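# Spread the napkin flat across the mat

## Task

Get the napkin lying flat on top of the mat, and leave it that way once the robot lets go.

## Robot and tools

Robot: two arms, left_arm and right_arm. Each ends in a five-finger hand: the right arm has a right hand, the left arm a mirrored left hand. The napkin must end up flat on the mat and stay put without the robot. Anything that falls off the table, or is left off it, fails the task. A loose object may sometimes get a brief push from outside.

Frame: the scene frame has its origin at table-top height, midway between the nominal arm bases. +z is up, +x points out over the table, and left_arm is on the +y side. The real bases are at left_arm (-0.007, +0.376, +0.041) m and right_arm (+0.035, -0.262, +0.030) m, each turned very slightly about z. Reported hand positions are in metres and orientations are quaternions (wxyz), both in this frame. They can be off by a few centimetres, more at long reach.

Hand point: a point fixed to the palm, about 0.05 m in front of it and 0.15 m out from the wrist mount. Its +z runs along the straight fingers, +y comes out of the palm, and +x runs across the palm away from the thumb. For the left hand, +x points toward the thumb instead. Straight fingertips reach 0.06–0.07 m beyond the point and sit 0.06 m behind it along -y. A wrist bracket on the little-finger side can strike things.

Row layout: every movement row has 28 numbers, each in [-1, 1], covering both arms even if only one moves.
- Numbers 1–6: left_arm dx, dy, dz, rx, ry, rz.
- Numbers 7–12: left hand motors little, ring, middle, index, thumb_bend, thumb_turn.
- Numbers 13–14: left force_limit, then speed.
- Numbers 15–28: the same fourteen for right_arm and its hand.

Pose numbers are offsets, not poses. They use the scene axes and count from that arm's Hand target as it stood when the action or move began. 1.0 equals 0.6 m of translation or 180 degrees of rotation. rx, ry, rz form a single rotation vector, turned about the Hand target's position. Sending all six zeros re-requests the current Hand target. Repeating a nonzero offset moves the arm further each time.

Hand motors: +1 is open or straight, -1 is closed. For thumb_turn, -1 swings the thumb in front of the palm, opposite the fingers, and +1 puts it beside the palm. force_limit runs from about 0 N at -1 to 10 N at +1 (15 N for the thumb motors). Speed grows linearly up to full at +0.48. For a soft grip, close at speed -0.94 or below. The hand's eight numbers never mean 'no change'. To keep a hand as it is, resend the last eight numbers you actually sent it. If you have sent none yet, send its hand_measured six values plus hand_force_limit and hand_speed. A motor only starts when its target changes by 0.002 or more. To squeeze harder, raise force_limit and send a target more closed than hand_measured. To loosen, send a target more open than hand_measured.

Tools:
- execute_actions(actions, cameras): actions is a list of actions. Each action is a table of up to 15 rows of 28 numbers, one row per 1/30 s step. A short table repeats its last row. Every row counts from the action's starting Hand target. Cameras come back only when actions is empty or when cameras names them.
- move(target, speed, blend, blocking, cameras): target is one 28-number row, or a list of up to 15 rows. Every row counts as an offset from the same starting Hand targets. speed is the top path speed in m/s, from 0.002 to 4.3, default 0.25; turning is capped at twice that in rad/s. blend is a corner radius in metres, with 0 meaning stop at each target. All paths finish together, taking at least 0.5 s and at most 10 s. Moves do not avoid obstacles or the other arm. blocking=false returns after about 0.5 s while the move keeps running.
- wait(seconds, cameras): seconds from 0 to 10; the arms keep their last command.
- stop(cameras): brakes a running move.
- zoom_image(camera, region): region is [x0, y0, x1, y1] in image pixels, at most 504 by 504. It works only on a camera from the latest images.
- show_instructions(): shows the reference pages.
- finished_scene(scene): ends the scene for good; scene is 1.

Cameras: cam_head_left, cam_head_right, cam_high, cam_low, cam_left_wrist and cam_right_wrist, each 896x504. Calibration is supplied, but fixed cameras may have shifted slightly.

Results: each call reports hand poses, the Hand target (your last command after clipping), joint data and hand readings. The hand readings are hand_measured, hand_stopped_by (moving, target, force, stalled, fault) and hand_load_n (fingertip force; it falls near 0 when a grip is lost).
A move also adds a 'move:' line: done, off_target, moving, held or fault, plus any limits such as paced or held. done means the arm is within 10 mm and 2 degrees of its target. It says nothing about contact.
Arms often come to rest 1–5 cm short of the command, usually low. If so, send the missing distance as a further offset. Each step clips orientation to within 40 degrees of the current one.

Avoid: hitting fixed or heavy things hard, and any press or collision between the two arms or hands. Also avoid fast moves into contact, releasing objects while they are moving, and heavy loads on fingers. Keep the arms from sitting stretched out or pushing against something for long. Motors heat up, and at 100 °C the arm drops for 30–60 s or more. Route paths around an arm's own base rather than near it. To end a push, command the target back past the hand point. Any arm stop costs time.

Each tool is called after "Emit:" as a command line: name --argument value for each argument, lists and objects as JSON in quotes; but a table of rows of numbers goes row by row, as --pt "numbers of a row", without its own name.

Reference images:

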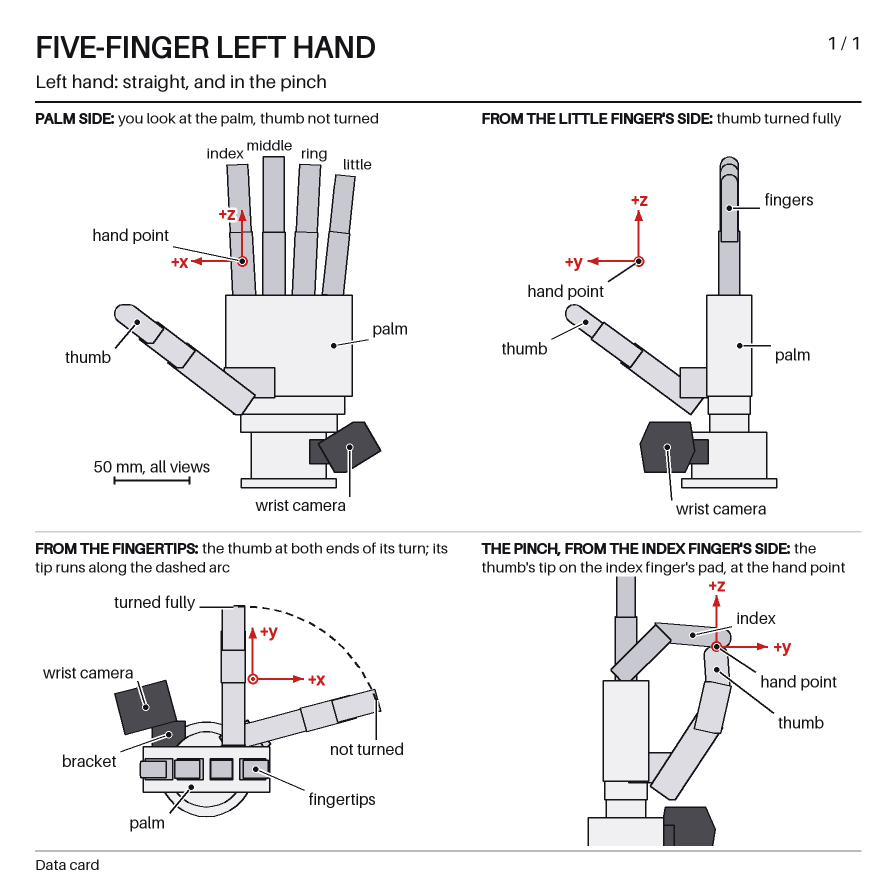

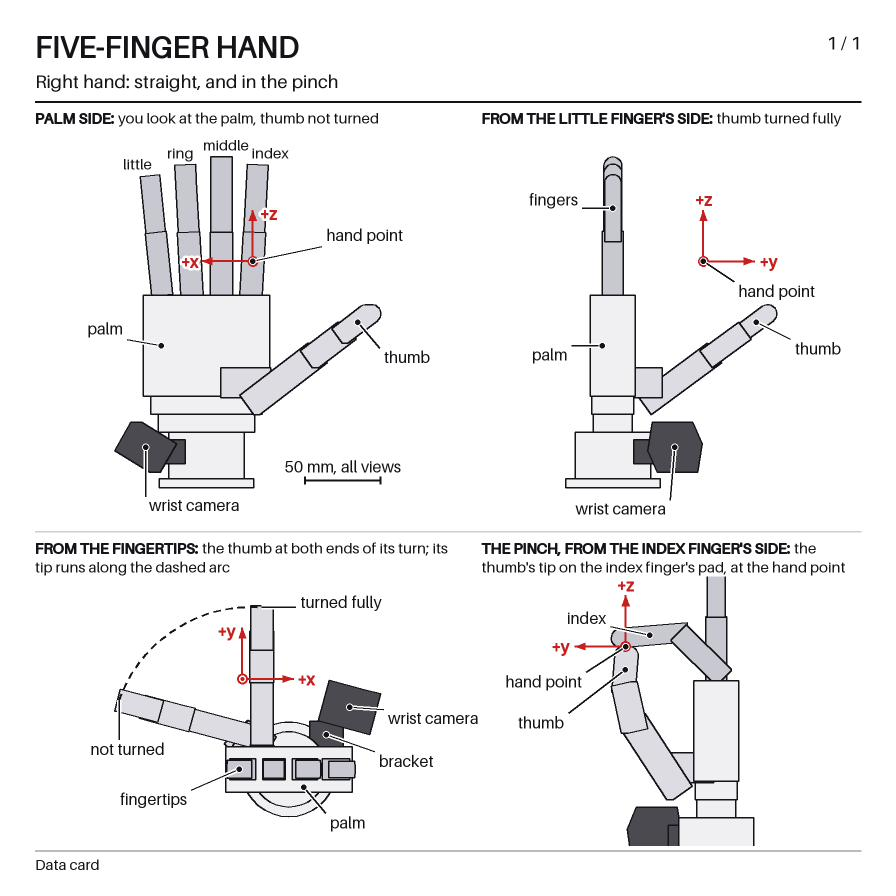

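## Session

Emit:
execute_actions --actions '[]'

Scene clock: 0.00 s.
left_arm: end_effector_position=(+0.6514, +0.6249, +0.1360) hand_measured=(+1.000, +1.000, +1.000, +1.000, +1.000, +1.000) hand_load_n=(+0.0, +0.0, +0.0, +0.0, +0.0, +0.0) hand_stopped_by=(target, target, target, target, target, target) hand_force_limit=0.00 hand_speed=-0.80 end_effector_quat_wxyz=(+0.072, -0.494, +0.811, -0.306) | right_arm: end_effector_position=(+0.6311, -0.2763, +0.2557) hand_measured=(+1.000, +1.000, +1.000, +1.000, +1.000, +1.000) hand_load_n=(+0.0, +0.0, +0.5, +0.0, +0.0, +0.0) hand_stopped_by=(target, target, target, target, target, target) hand_force_limit=0.00 hand_speed=-0.80 end_effector_quat_wxyz=(+0.425, -0.252, +0.861, -0.124)
Joint positions: left_arm=[0.446 2.301 2.26 -1.319 0.608 0.896] | right_arm=[-0.175 1.42 1.1 -0.341 -0.142 0.892]
Joint velocities: within noise
Joint torques (N m): no reading
Motor temperatures (°C): left_arm=[31 31 24 30 25 28] | right_arm=[35 25 28 29 30 26]
Heat: left arm: hottest waist 31 °C; right arm: hottest waist 35 °C.
Hand target: left_arm +0.6556, +0.6273, +0.1347; +0.076, -0.493, +0.811, -0.306 | right_arm +0.6381, -0.2776, +0.2636; +0.431, -0.251, +0.857, -0.128

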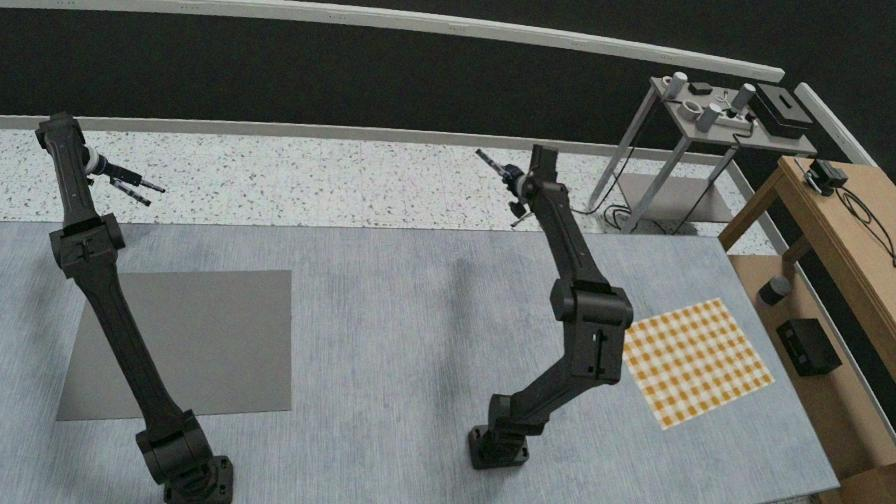

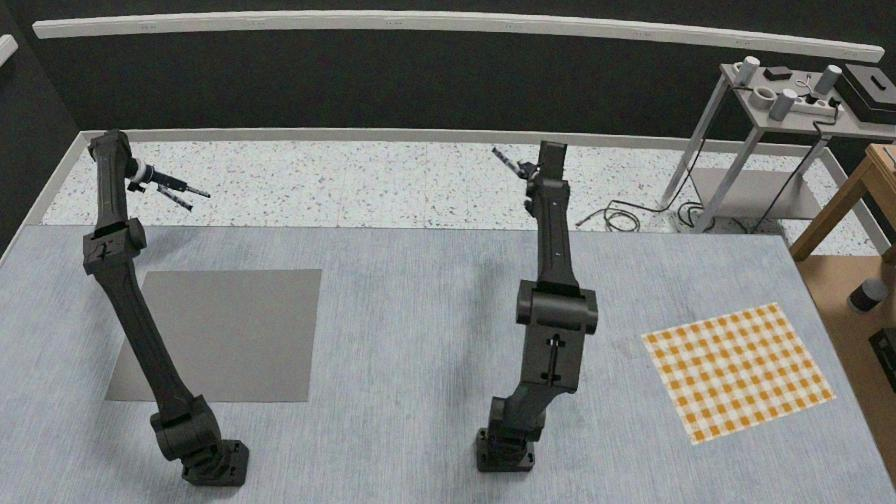

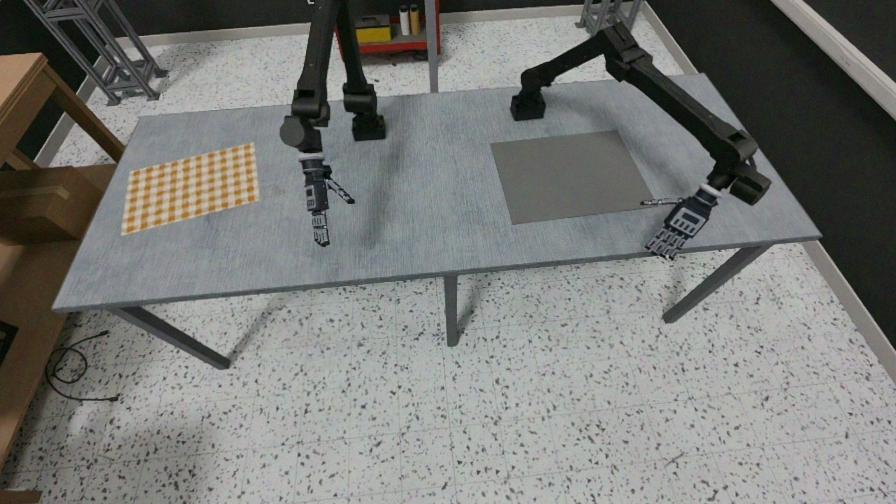

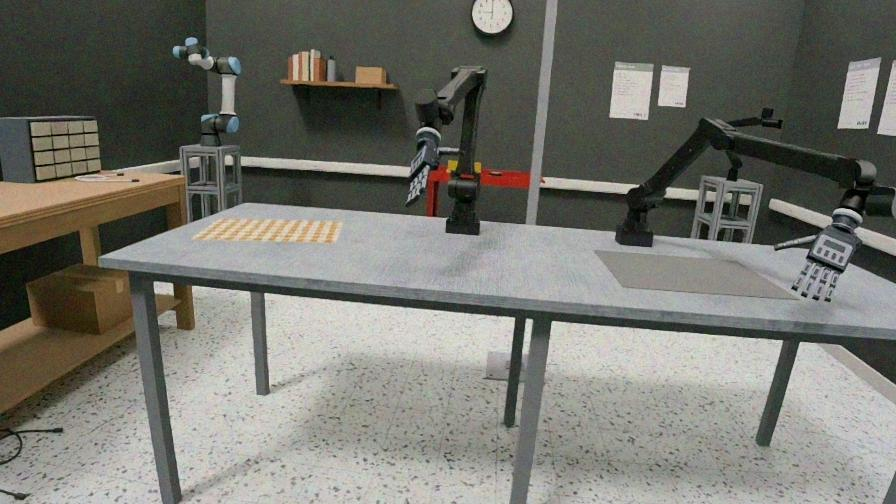

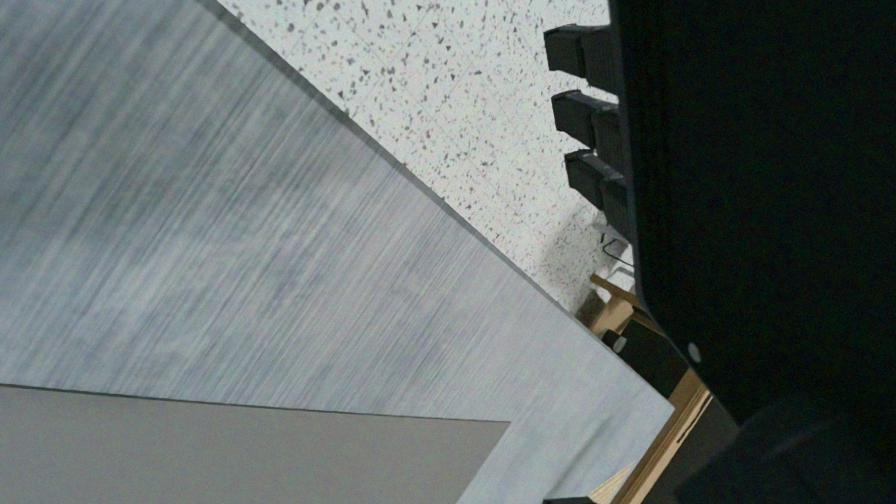

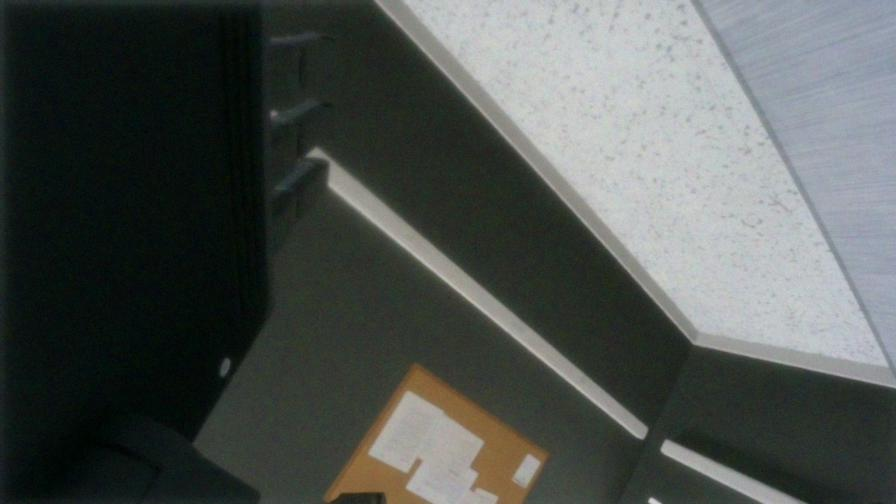

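Emit:
move --target '[0,0,0,0,0,0,1,1,1,1,1,1,0,-0.8,-0.597,-0.454,-0.139,-0.1407,0.1942,-0.1777,-1,-1,0.3,0.3,1,-1,-0.4,0.2]' --speed 0.3 --cameras '["cam_head_right","cam_high","cam_low","cam_right_wrist"]'

Scene clock: 177.27 s.
left_arm: end_effector_position=(+0.6514, +0.6249, +0.1360) hand_measured=(+1.000, +1.000, +1.000, +1.000, +1.000, +1.000) hand_load_n=(+0.0, +0.0, +0.0, +0.0, +0.0, +0.0) hand_stopped_by=(target, target, target, target, target, target) hand_force_limit=0.00 hand_speed=-0.80 end_effector_quat_wxyz=(+0.072, -0.494, +0.811, -0.306) | right_arm: end_effector_position=(+0.2816, -0.5492, +0.1817) hand_measured=(-1.000, -1.000, +0.300, +0.300, +1.000, -1.000) hand_load_n=(+0.0, +0.0, +0.0, +0.0, +0.0, +0.0) hand_stopped_by=(target, target, target, target, target, target) hand_force_limit=-0.40 hand_speed=0.20 end_effector_quat_wxyz=(+0.044, -0.122, +0.933, -0.335)
Joint positions: left_arm=[0.446 2.301 2.26 -1.319 0.608 0.896] | right_arm=[-0.835 1.017 0.783 -0.704 0.293 0.375]
Joint torques (N m): left_arm=[-0.73 -22.89 9.31 0.27 0.61 0.01] | right_arm=[0.03 -5.83 8.13 1.66 -0.08 -0.11]
Motor temperatures (°C): left_arm=[30 40 33 29 25 26] | right_arm=[33 26 42 28 28 25]
Heat: left arm: hottest shoulder 40 °C; right arm: hottest elbow 42 °C.
Hand target: left_arm +0.6556, +0.6273, +0.1347; +0.076, -0.493, +0.811, -0.306 | right_arm +0.2799, -0.5500, +0.1802; +0.045, -0.123, +0.932, -0.338
Off the commanded pose: left_arm 0.005 m, 0 deg | right_arm 0.002 m, 0 deg.
move: done
camera_calibration:
cam_right_wrist: T_world_to_cam=[[-0.373765, 0.693905, -0.615464, 0.599243], [0.71085, 0.64055, 0.290496, 0.102846], [0.595812, -0.328925, -0.732678, -0.0988815], [0, 0, 0, 1]] pos_world=[0.209783, -0.51422, 0.266488]
Images, in order (width x height): cam_head_right 896x504, cam_high 896x504, cam_low 896x504, cam_right_wrist 896x504.

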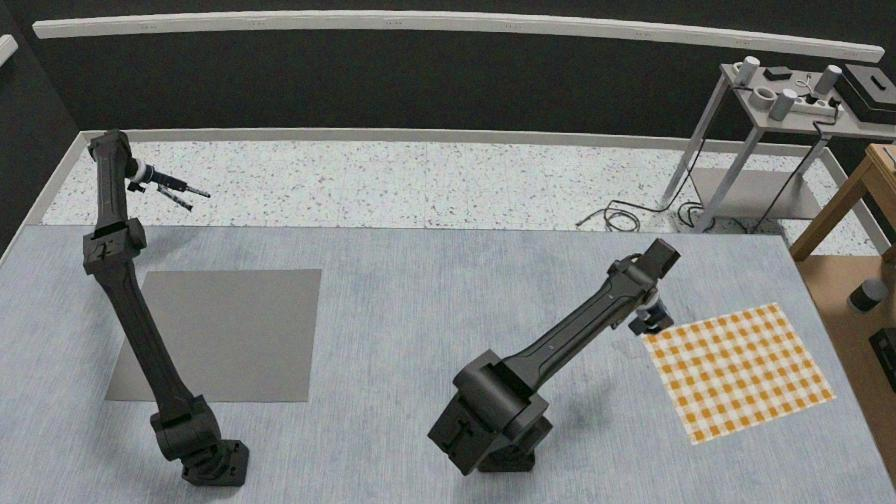

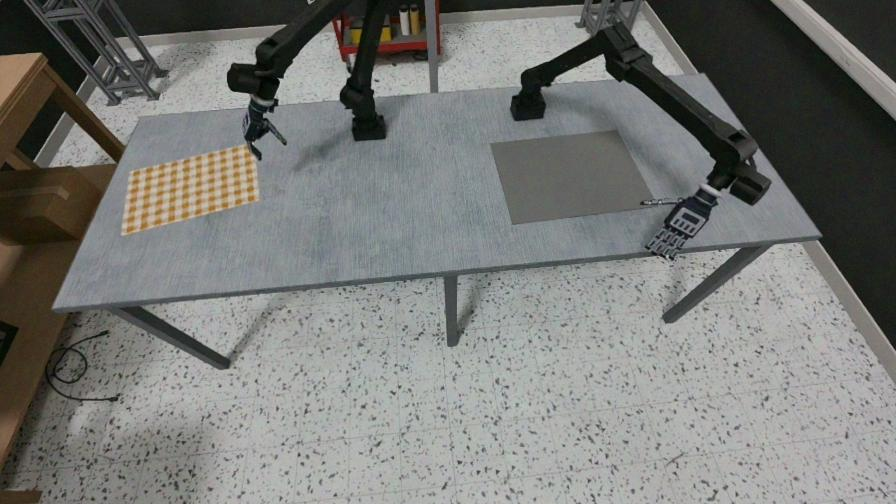

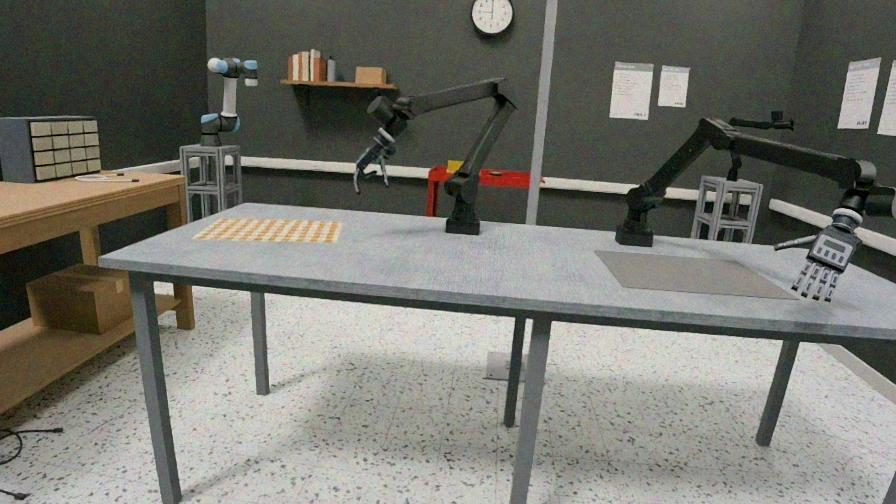

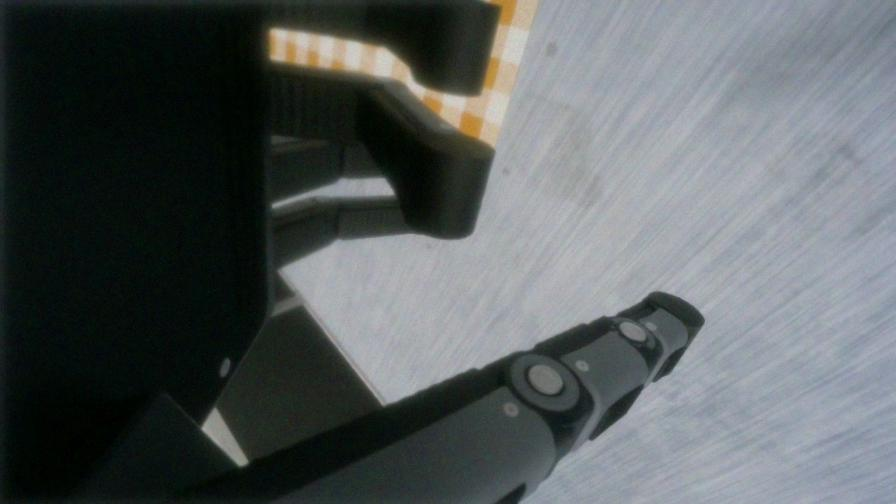

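Emit:
move --target '[0,0,0,0,0,0,1,1,1,1,1,1,0,-0.8,-0.15,-0.208,-0.167,0,0,0,-1,-1,0,0,1,-1,-0.4,0.2]' --speed 0.25 --cameras '["cam_head_right","cam_high","cam_low","cam_right_wrist"]'

Emit:
zoom_image --camera "cam_low" --region '[150, 150, 450, 280]'

Emit:
zoom_image --camera "cam_high" --region '[100, 80, 350, 250]'

Scene clock: 205.83 s.
left_arm: end_effector_position=(+0.6514, +0.6249, +0.1360) hand_measured=(+1.000, +1.000, +1.000, +1.000, +1.000, +1.000) hand_load_n=(+0.0, +0.0, +0.0, +0.0, +0.0, +0.0) hand_stopped_by=(target, target, target, target, target, target) hand_force_limit=0.00 hand_speed=-0.80 end_effector_quat_wxyz=(+0.072, -0.494, +0.811, -0.306) | right_arm: end_effector_position=(+0.1897, -0.6683, +0.0766) hand_measured=(-1.000, -1.000, +0.000, +0.000, +1.000, -1.000) hand_load_n=(+0.0, +0.0, +0.0, +0.0, +0.0, +0.0) hand_stopped_by=(target, target, target, target, target, target) hand_force_limit=-0.40 hand_speed=0.20 end_effector_quat_wxyz=(+0.044, -0.121, +0.935, -0.330)
Joint positions: left_arm=[0.446 2.301 2.26 -1.319 0.608 0.896] | right_arm=[-1.266 1.336 0.718 -0.275 0.025 0.035]
Joint torques (N m): left_arm=[-0.56 -22.95 9.33 0.17 0.57 0] | right_arm=[0.21 -8.59 8.08 1.78 -0.29 -0.06]
Heat: left arm: hottest shoulder 41 °C; right arm: hottest elbow 43 °C.
Hand target: left_arm +0.6556, +0.6273, +0.1347; +0.076, -0.493, +0.811, -0.306 | right_arm +0.1899, -0.6747, +0.0799; +0.045, -0.123, +0.932, -0.338
Off the commanded pose: left_arm 0.005 m, 0 deg | right_arm 0.007 m, 1 deg.
move: done
camera_calibration:
cam_right_wrist: T_world_to_cam=[[-0.372924, 0.700813, -0.608102, 0.586836], [0.711762, 0.636513, 0.297061, 0.271553], [0.59525, -0.322043, -0.736183, -0.155261], [0, 0, 0, 1]] pos_world=[0.117983, -0.63411, 0.161888]
Images, in order (width x height): cam_head_right 896x504, cam_high 896x504, cam_low 896x504, cam_right_wrist 896x504.

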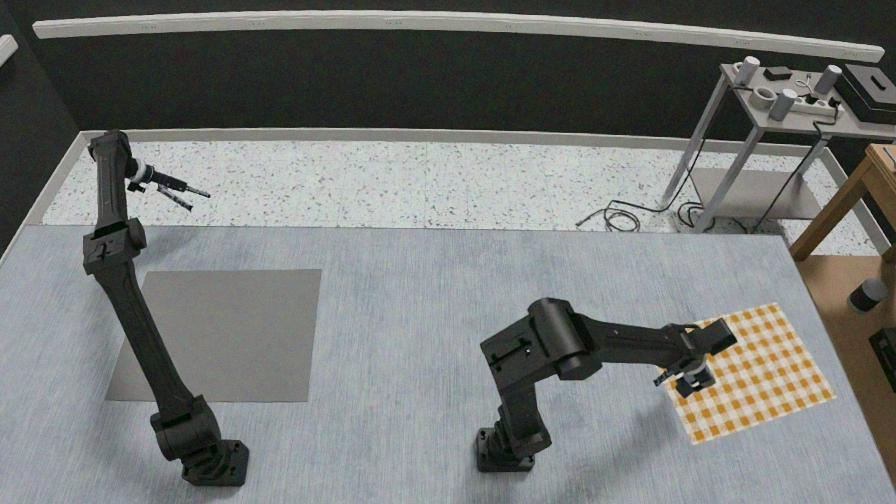

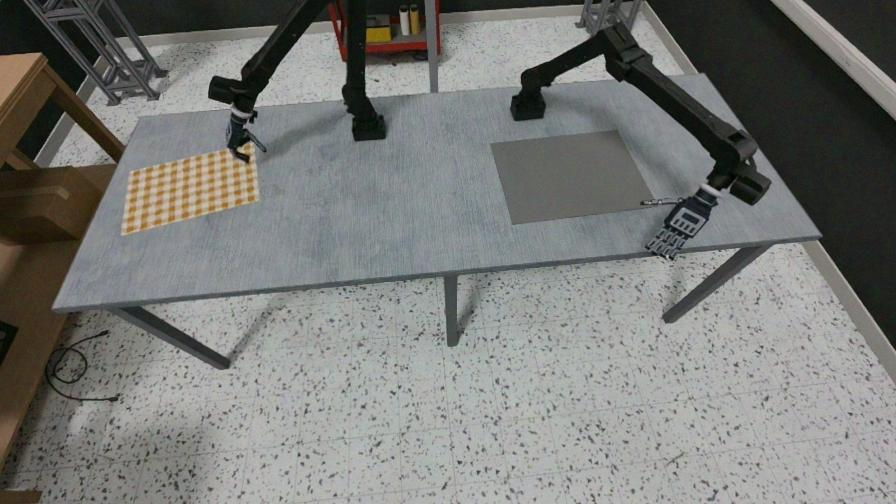

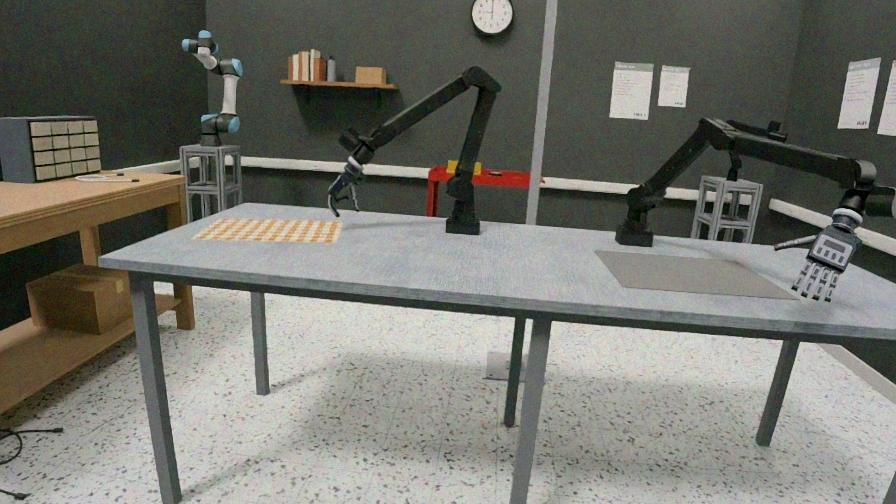

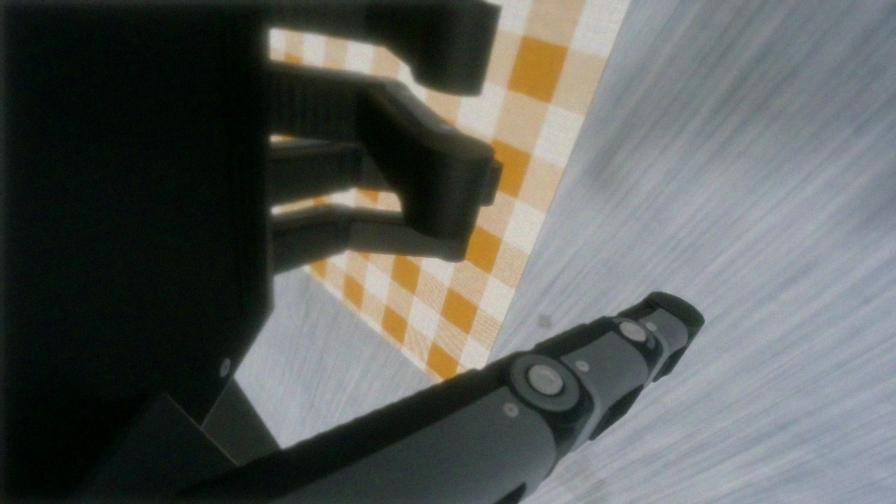

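Scaled by 1.680 from the camera's 896x504 image, which has a finer 1280x720 frame.

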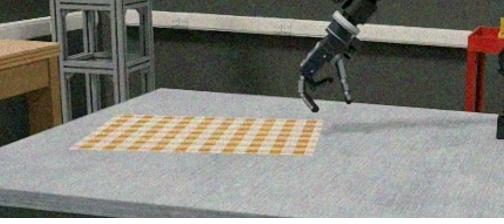

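Scaled by 2.016 from the camera's 896x504 image, which has a finer 1280x720 frame.

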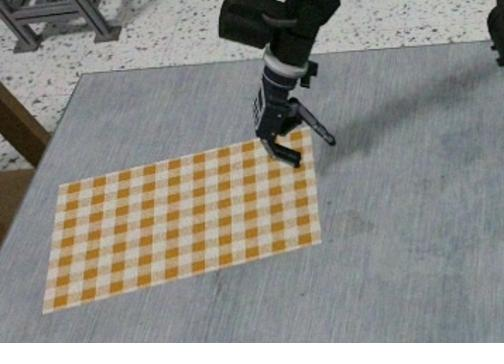

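Emit:
move --target '[0,0,0,0,0,0,1,1,1,1,1,1,0,-0.8,0,-0.03,-0.07,0,0,0,-1,-1,0,0,1,-1,-0.4,0.2]' --speed 0.1 --cameras '["cam_low","cam_right_wrist"]'

Emit:
zoom_image --camera "cam_low" --region '[150, 150, 450, 280]'

Scene clock: 229.13 s.
left_arm: end_effector_position=(+0.6514, +0.6249, +0.1360) hand_measured=(+1.000, +1.000, +1.000, +1.000, +1.000, +1.000) hand_load_n=(+0.0, +0.0, +0.0, +0.0, +0.0, +0.0) hand_stopped_by=(target, target, target, target, target, target) hand_force_limit=0.00 hand_speed=-0.80 end_effector_quat_wxyz=(+0.072, -0.494, +0.811, -0.306) | right_arm: end_effector_position=(+0.1958, -0.6887, +0.0408) hand_measured=(-1.000, -1.000, +0.000, +0.000, +1.000, -1.000) hand_load_n=(+0.0, +0.0, +0.0, +0.0, +0.0, +0.0) hand_stopped_by=(target, target, target, target, target, target) hand_force_limit=-0.40 hand_speed=0.20 end_effector_quat_wxyz=(+0.047, -0.126, +0.932, -0.336)
Joint positions: left_arm=[0.446 2.301 2.26 -1.319 0.608 0.896] | right_arm=[-1.269 1.461 0.718 -0.135 0.016 0.024]
Joint torques (N m): left_arm=[-0.85 -23.36 9.4 0.18 0.58 -0.02] | right_arm=[-0.73 -9.29 6.82 1.8 -0.29 -0.1]
Heat: left arm: hottest shoulder 41 °C; right arm: hottest elbow 41 °C.
Hand target: left_arm +0.6556, +0.6273, +0.1347; +0.076, -0.493, +0.811, -0.306 | right_arm +0.1899, -0.6927, +0.0379; +0.045, -0.123, +0.932, -0.338
Off the commanded pose: left_arm 0.005 m, 0 deg | right_arm 0.008 m, 0 deg.
move: done
camera_calibration:
cam_right_wrist: T_world_to_cam=[[-0.37784, 0.688661, -0.618856, 0.574529], [0.703425, 0.648127, 0.29176, 0.300715], [0.602021, -0.32508, -0.72931, -0.19557], [0, 0, 0, 1]] pos_world=[0.123287, -0.654133, 0.125183]
Images, in order (width x height): cam_low 896x504, cam_right_wrist 896x504.

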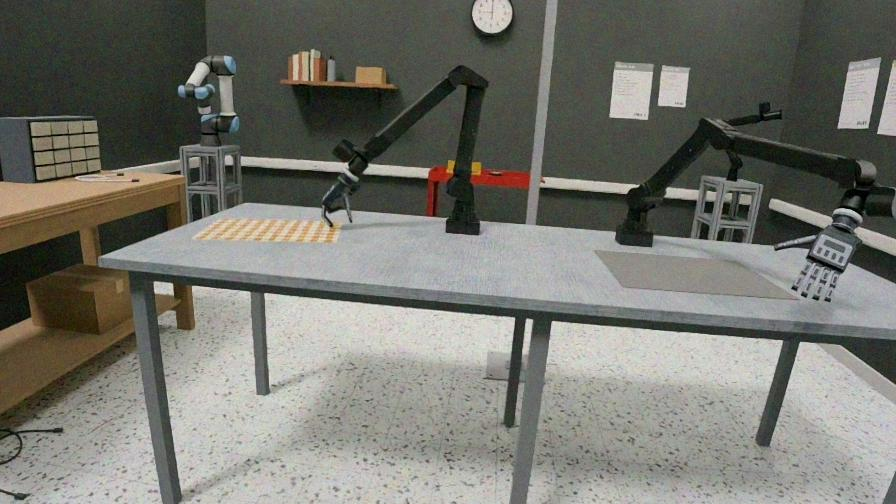

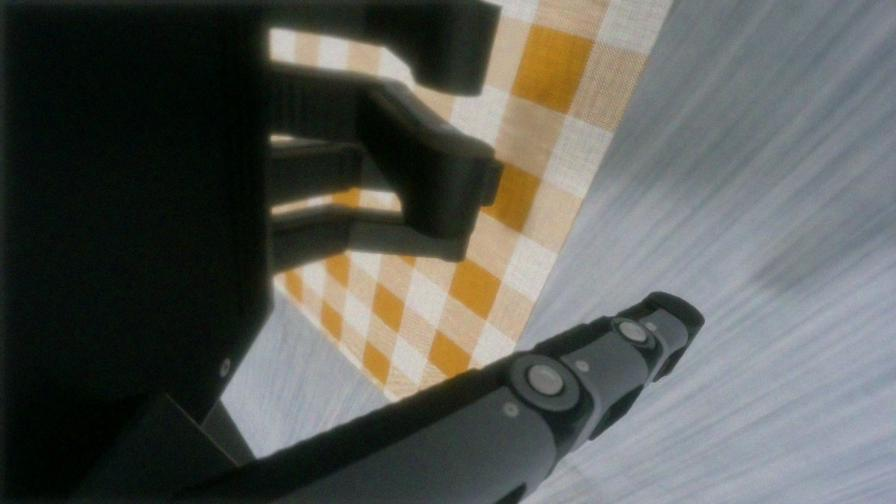

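Scaled by 1.680 from the camera's 896x504 image, which has a finer 1280x720 frame.

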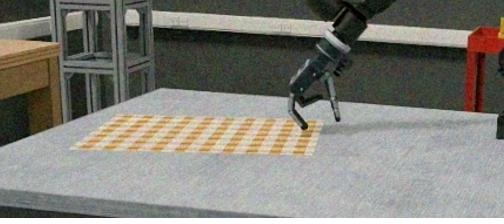

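Emit:
move --target '[0,0,0,0,0,0,1,1,1,1,1,1,0,-0.8,0,-0.015,-0.04,0,0,0,-1,-1,0,0,1,-1,-0.4,0.2]' --speed 0.08 --cameras '["cam_low","cam_right_wrist"]'

Emit:
zoom_image --camera "cam_low" --region '[250, 150, 400, 260]'

Scene clock: 238.73 s.
left_arm: end_effector_position=(+0.6514, +0.6249, +0.1360) hand_measured=(+1.000, +1.000, +1.000, +1.000, +1.000, +1.000) hand_load_n=(+0.0, +0.0, +0.0, +0.0, +0.0, +0.0) hand_stopped_by=(target, target, target, target, target, target) hand_force_limit=0.00 hand_speed=-0.80 end_effector_quat_wxyz=(+0.072, -0.494, +0.811, -0.306) | right_arm: end_effector_position=(+0.1980, -0.7011, +0.0274) hand_measured=(-1.000, -1.000, +0.000, +0.000, +1.000, -1.000) hand_load_n=(+0.0, +0.0, -2.5, +0.0, +0.0, +0.0) hand_stopped_by=(target, target, target, target, target, target) hand_force_limit=-0.40 hand_speed=0.20 end_effector_quat_wxyz=(+0.050, -0.125, +0.928, -0.348)
Joint positions: left_arm=[0.446 2.301 2.26 -1.319 0.608 0.896] | right_arm=[-1.274 1.515 0.718 -0.056 0.01 0.02]
Joint torques (N m): left_arm=[-0.21 -22.48 9.31 0.27 0.61 0] | right_arm=[-0.85 -8 6.49 1.68 -0.25 -0.1]
Heat: left arm: hottest shoulder 41 °C; right arm: hottest elbow 40 °C.
Hand target: left_arm +0.6556, +0.6273, +0.1347; +0.076, -0.493, +0.811, -0.306 | right_arm +0.1899, -0.7017, +0.0140; +0.045, -0.123, +0.932, -0.338
Off the commanded pose: left_arm 0.005 m, 0 deg | right_arm 0.016 m, 1 deg.
move: off_target (right_arm)
camera_calibration:
cam_right_wrist: T_world_to_cam=[[-0.372895, 0.673183, -0.638572, 0.564413], [0.700056, 0.655808, 0.282554, 0.317406], [0.608992, -0.341674, -0.715813, -0.224025], [0, 0, 0, 1]] pos_world=[0.124694, -0.664654, 0.110374]
Images, in order (width x height): cam_low 896x504, cam_right_wrist 896x504.

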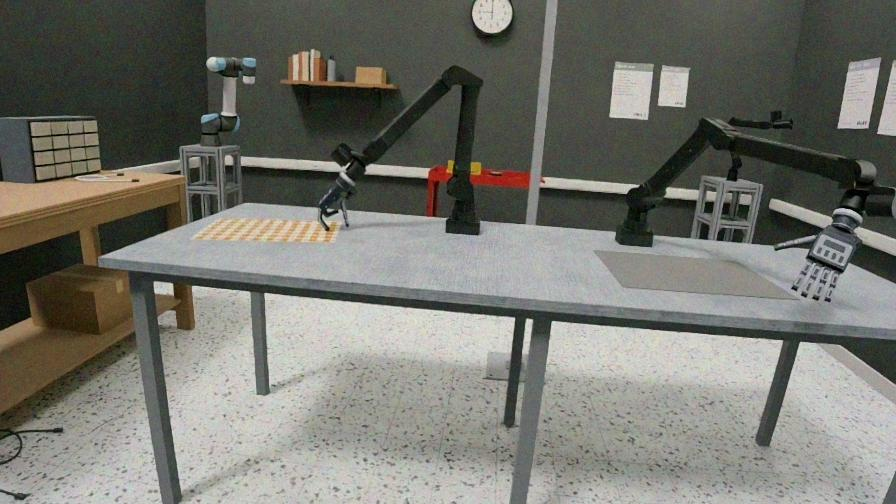

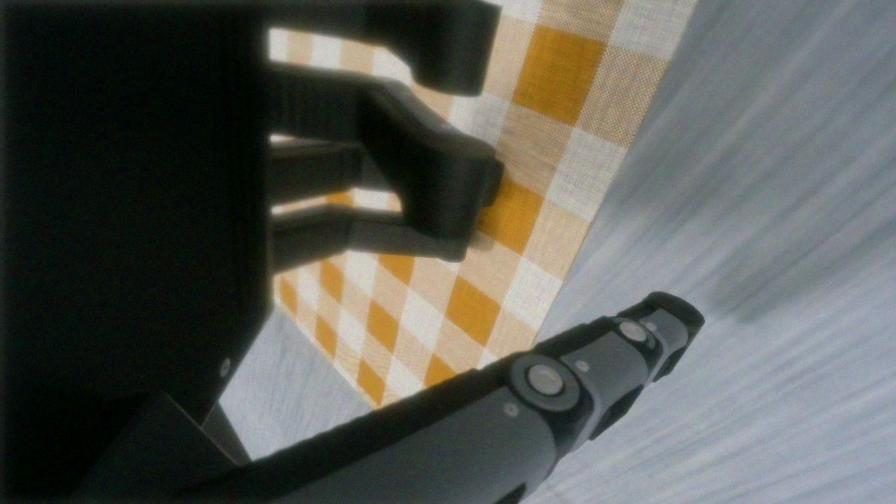

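Scaled by 3.360 from the camera's 896x504 image, which has a finer 1280x720 frame.

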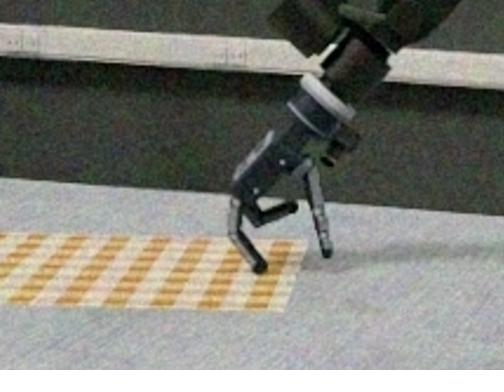

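Emit:
move --target '[0,0,0,0,0,0,1,1,1,1,1,1,0,-0.8,0,0.1,-0.01,0,0,0,-1,-1,0,0,1,-1,-0.4,0.2]' --speed 0.08 --cameras '["cam_low","cam_right_wrist","cam_head_right"]'

Emit:
zoom_image --camera "cam_low" --region '[250, 150, 400, 260]'

Scene clock: 251.50 s.
left_arm: end_effector_position=(+0.6514, +0.6249, +0.1360) hand_measured=(+1.000, +1.000, +1.000, +1.000, +1.000, +1.000) hand_load_n=(+0.0, +0.0, +0.0, +0.0, +0.0, +0.0) hand_stopped_by=(target, target, target, target, target, target) hand_force_limit=0.00 hand_speed=-0.80 end_effector_quat_wxyz=(+0.072, -0.494, +0.811, -0.306) | right_arm: end_effector_position=(+0.1877, -0.6615, +0.0262) hand_measured=(-1.000, -1.000, +0.000, +0.000, +1.000, -1.000) hand_load_n=(+0.0, +0.5, -0.5, +0.0, +0.0, +0.0) hand_stopped_by=(target, target, target, target, target, target) hand_force_limit=-0.40 hand_speed=0.20 end_effector_quat_wxyz=(+0.045, -0.118, +0.924, -0.361)
Joint positions: left_arm=[0.446 2.301 2.26 -1.319 0.608 0.896] | right_arm=[-1.26 1.411 0.586 -0.002 0.039 0.038]
Joint torques (N m): left_arm=[-0.44 -22.95 9.29 0.13 0.62 -0.01] | right_arm=[1.61 -7.47 4.34 1.06 -0.13 0.11]
Heat: left arm: hottest shoulder 41 °C; right arm: hottest elbow 39 °C.
Hand target: left_arm +0.6556, +0.6273, +0.1347; +0.076, -0.493, +0.811, -0.306 | right_arm +0.1899, -0.6418, +0.0080; +0.045, -0.123, +0.932, -0.338
Off the commanded pose: left_arm 0.005 m, 0 deg | right_arm 0.027 m, 3 deg.
move: off_target (right_arm)
camera_calibration:
cam_right_wrist: T_world_to_cam=[[-0.361376, 0.66178, -0.656852, 0.52382], [0.712097, 0.650651, 0.263762, 0.293752], [0.601934, -0.372425, -0.706382, -0.224404], [0, 0, 0, 1]] pos_world=[0.115192, -0.621357, 0.108077]
Images, in order (width x height): cam_head_right 896x504, cam_low 896x504, cam_right_wrist 896x504.

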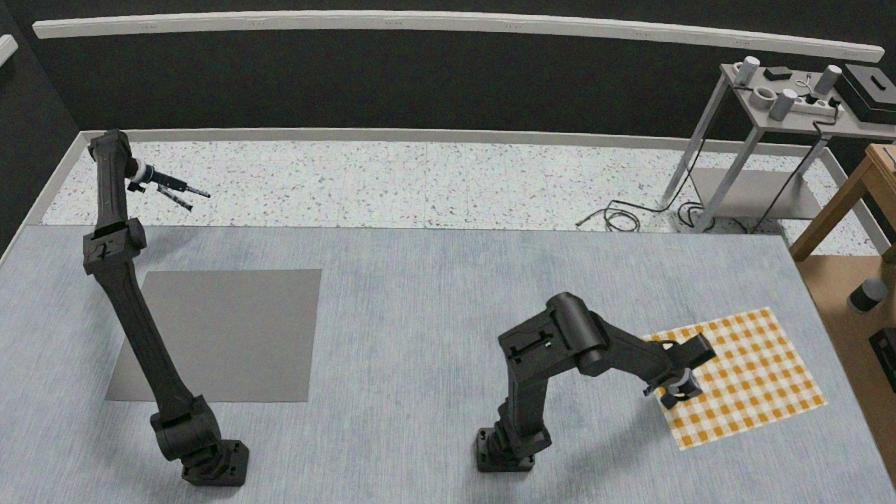

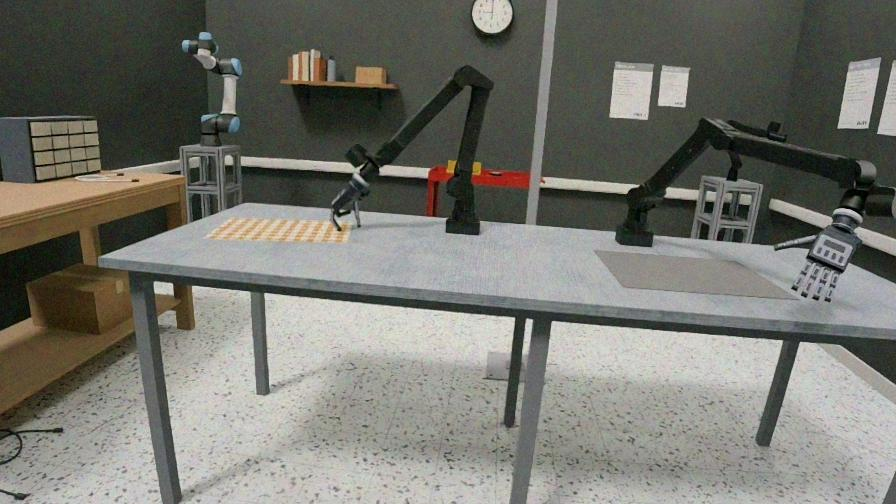

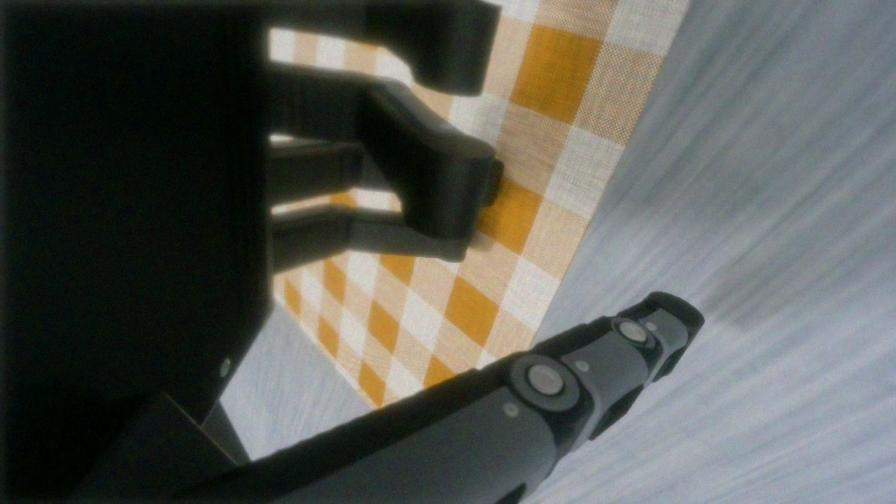

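Scaled by 3.360 from the camera's 896x504 image, which has a finer 1280x720 frame.

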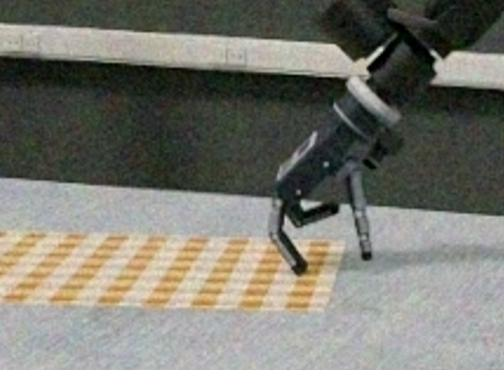

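Emit:
move --pt "0 0 0 0 0 0 1 1 1 1 1 1 0 -0.8 0.0 0.0 0.103 0 0 0 -1 -1 0 0 1 -1 -0.4 0.2" --pt "0 0 0 0 0 0 1 1 1 1 1 1 0 -0.8 0.038 0.011 0.103 0 0 0.194 0 0 0 0 1 1 -0.4 0.2" --pt "0 0 0 0 0 0 1 1 1 1 1 1 0 -0.8 0.038 0.011 0.04 0 0 0.194 0 0 0 0 1 1 -0.4 0.2" --speed 0.2 --cameras '["cam_low","cam_right_wrist","cam_head_right"]'

Emit:
zoom_image --camera "cam_low" --region '[250, 150, 400, 260]'

Scene clock: 303.77 s.
left_arm: end_effector_position=(+0.6514, +0.6249, +0.1360) hand_measured=(+1.000, +1.000, +1.000, +1.000, +1.000, +1.000) hand_load_n=(+0.0, +0.0, +0.0, +0.0, +0.0, +0.0) hand_stopped_by=(target, target, target, target, target, target) hand_force_limit=0.00 hand_speed=-0.80 end_effector_quat_wxyz=(+0.072, -0.494, +0.811, -0.306) | right_arm: end_effector_position=(+0.2176, -0.6296, +0.0347) hand_measured=(+0.000, +0.000, +0.000, +0.000, +1.000, +1.000) hand_load_n=(+0.0, +0.0, +0.0, +0.0, +0.0, +0.0) hand_stopped_by=(target, target, target, target, target, target) hand_force_limit=-0.40 hand_speed=0.20 end_effector_quat_wxyz=(+0.147, -0.400, +0.851, -0.306)
Joint positions: left_arm=[0.446 2.301 2.26 -1.319 0.608 0.896] | right_arm=[-1.274 1.433 0.68 -0.216 -0.366 -0.472]
Joint torques (N m): left_arm=[-0.5 -23.18 9.44 0.27 0.6 0.01] | right_arm=[-0.67 -8.41 6.86 1.59 -0.53 -0.07]
Heat: left arm: hottest shoulder 41 °C; right arm: hottest elbow 38 °C.
Hand target: left_arm +0.6556, +0.6273, +0.1347; +0.076, -0.493, +0.811, -0.306 | right_arm +0.2127, -0.6351, +0.0320; +0.144, -0.397, +0.852, -0.310
Off the commanded pose: left_arm 0.005 m, 0 deg | right_arm 0.008 m, 1 deg.
move: done; target 2's new numbers were sent with right_arm's hand 0.023 m and 1 deg from that target
camera_calibration:
cam_right_wrist: T_world_to_cam=[[-0.703961, 0.348291, -0.618976, 0.395046], [0.203646, 0.933895, 0.293886, 0.537392], [0.680417, 0.0808326, -0.728354, 0.0446063], [0, 0, 0, 1]] pos_world=[0.138308, -0.643064, 0.119081]
Images, in order (width x height): cam_head_right 896x504, cam_low 896x504, cam_right_wrist 896x504.

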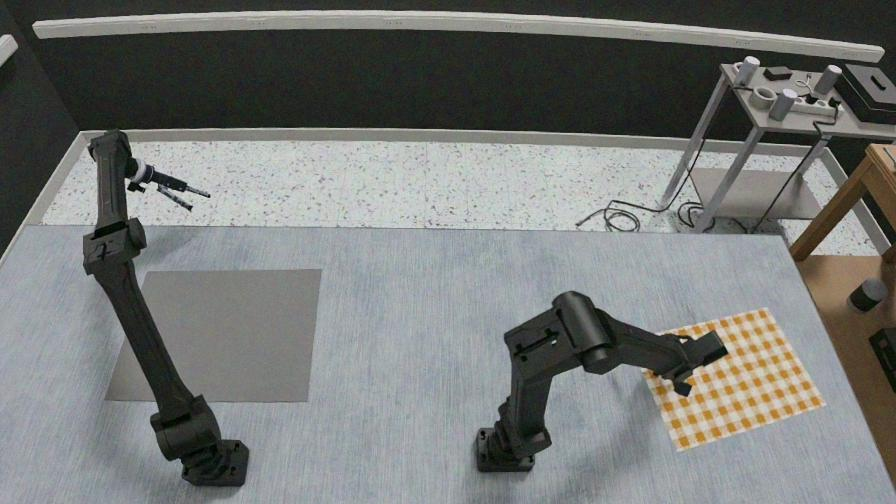

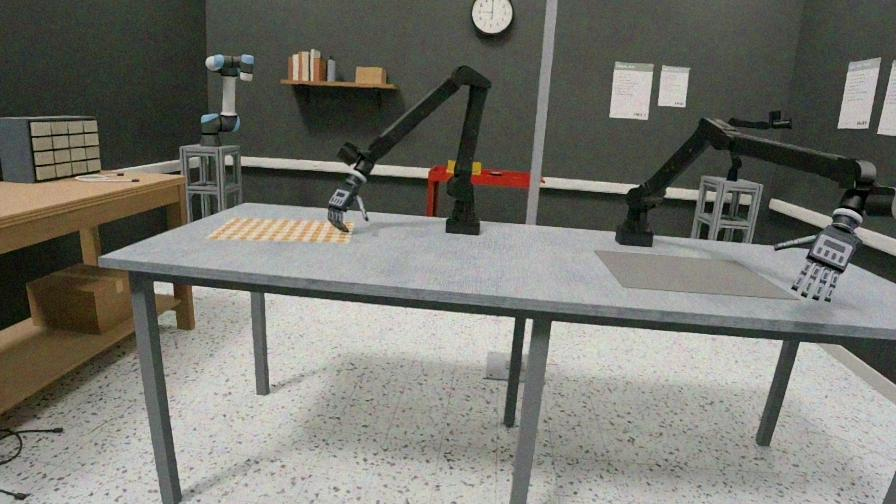

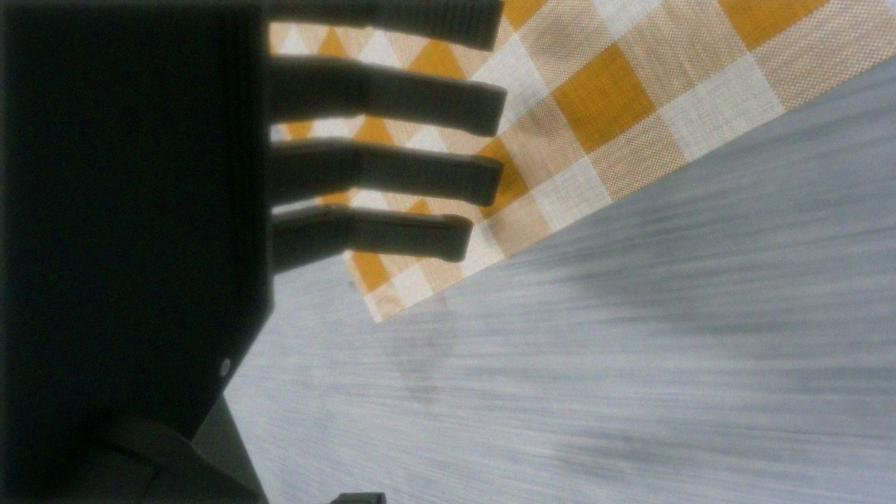

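Scaled by 3.360 from the camera's 896x504 image, which has a finer 1280x720 frame.

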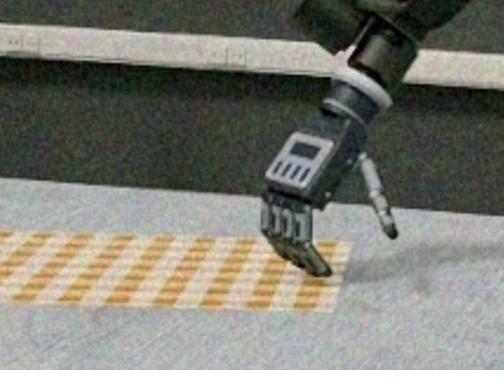

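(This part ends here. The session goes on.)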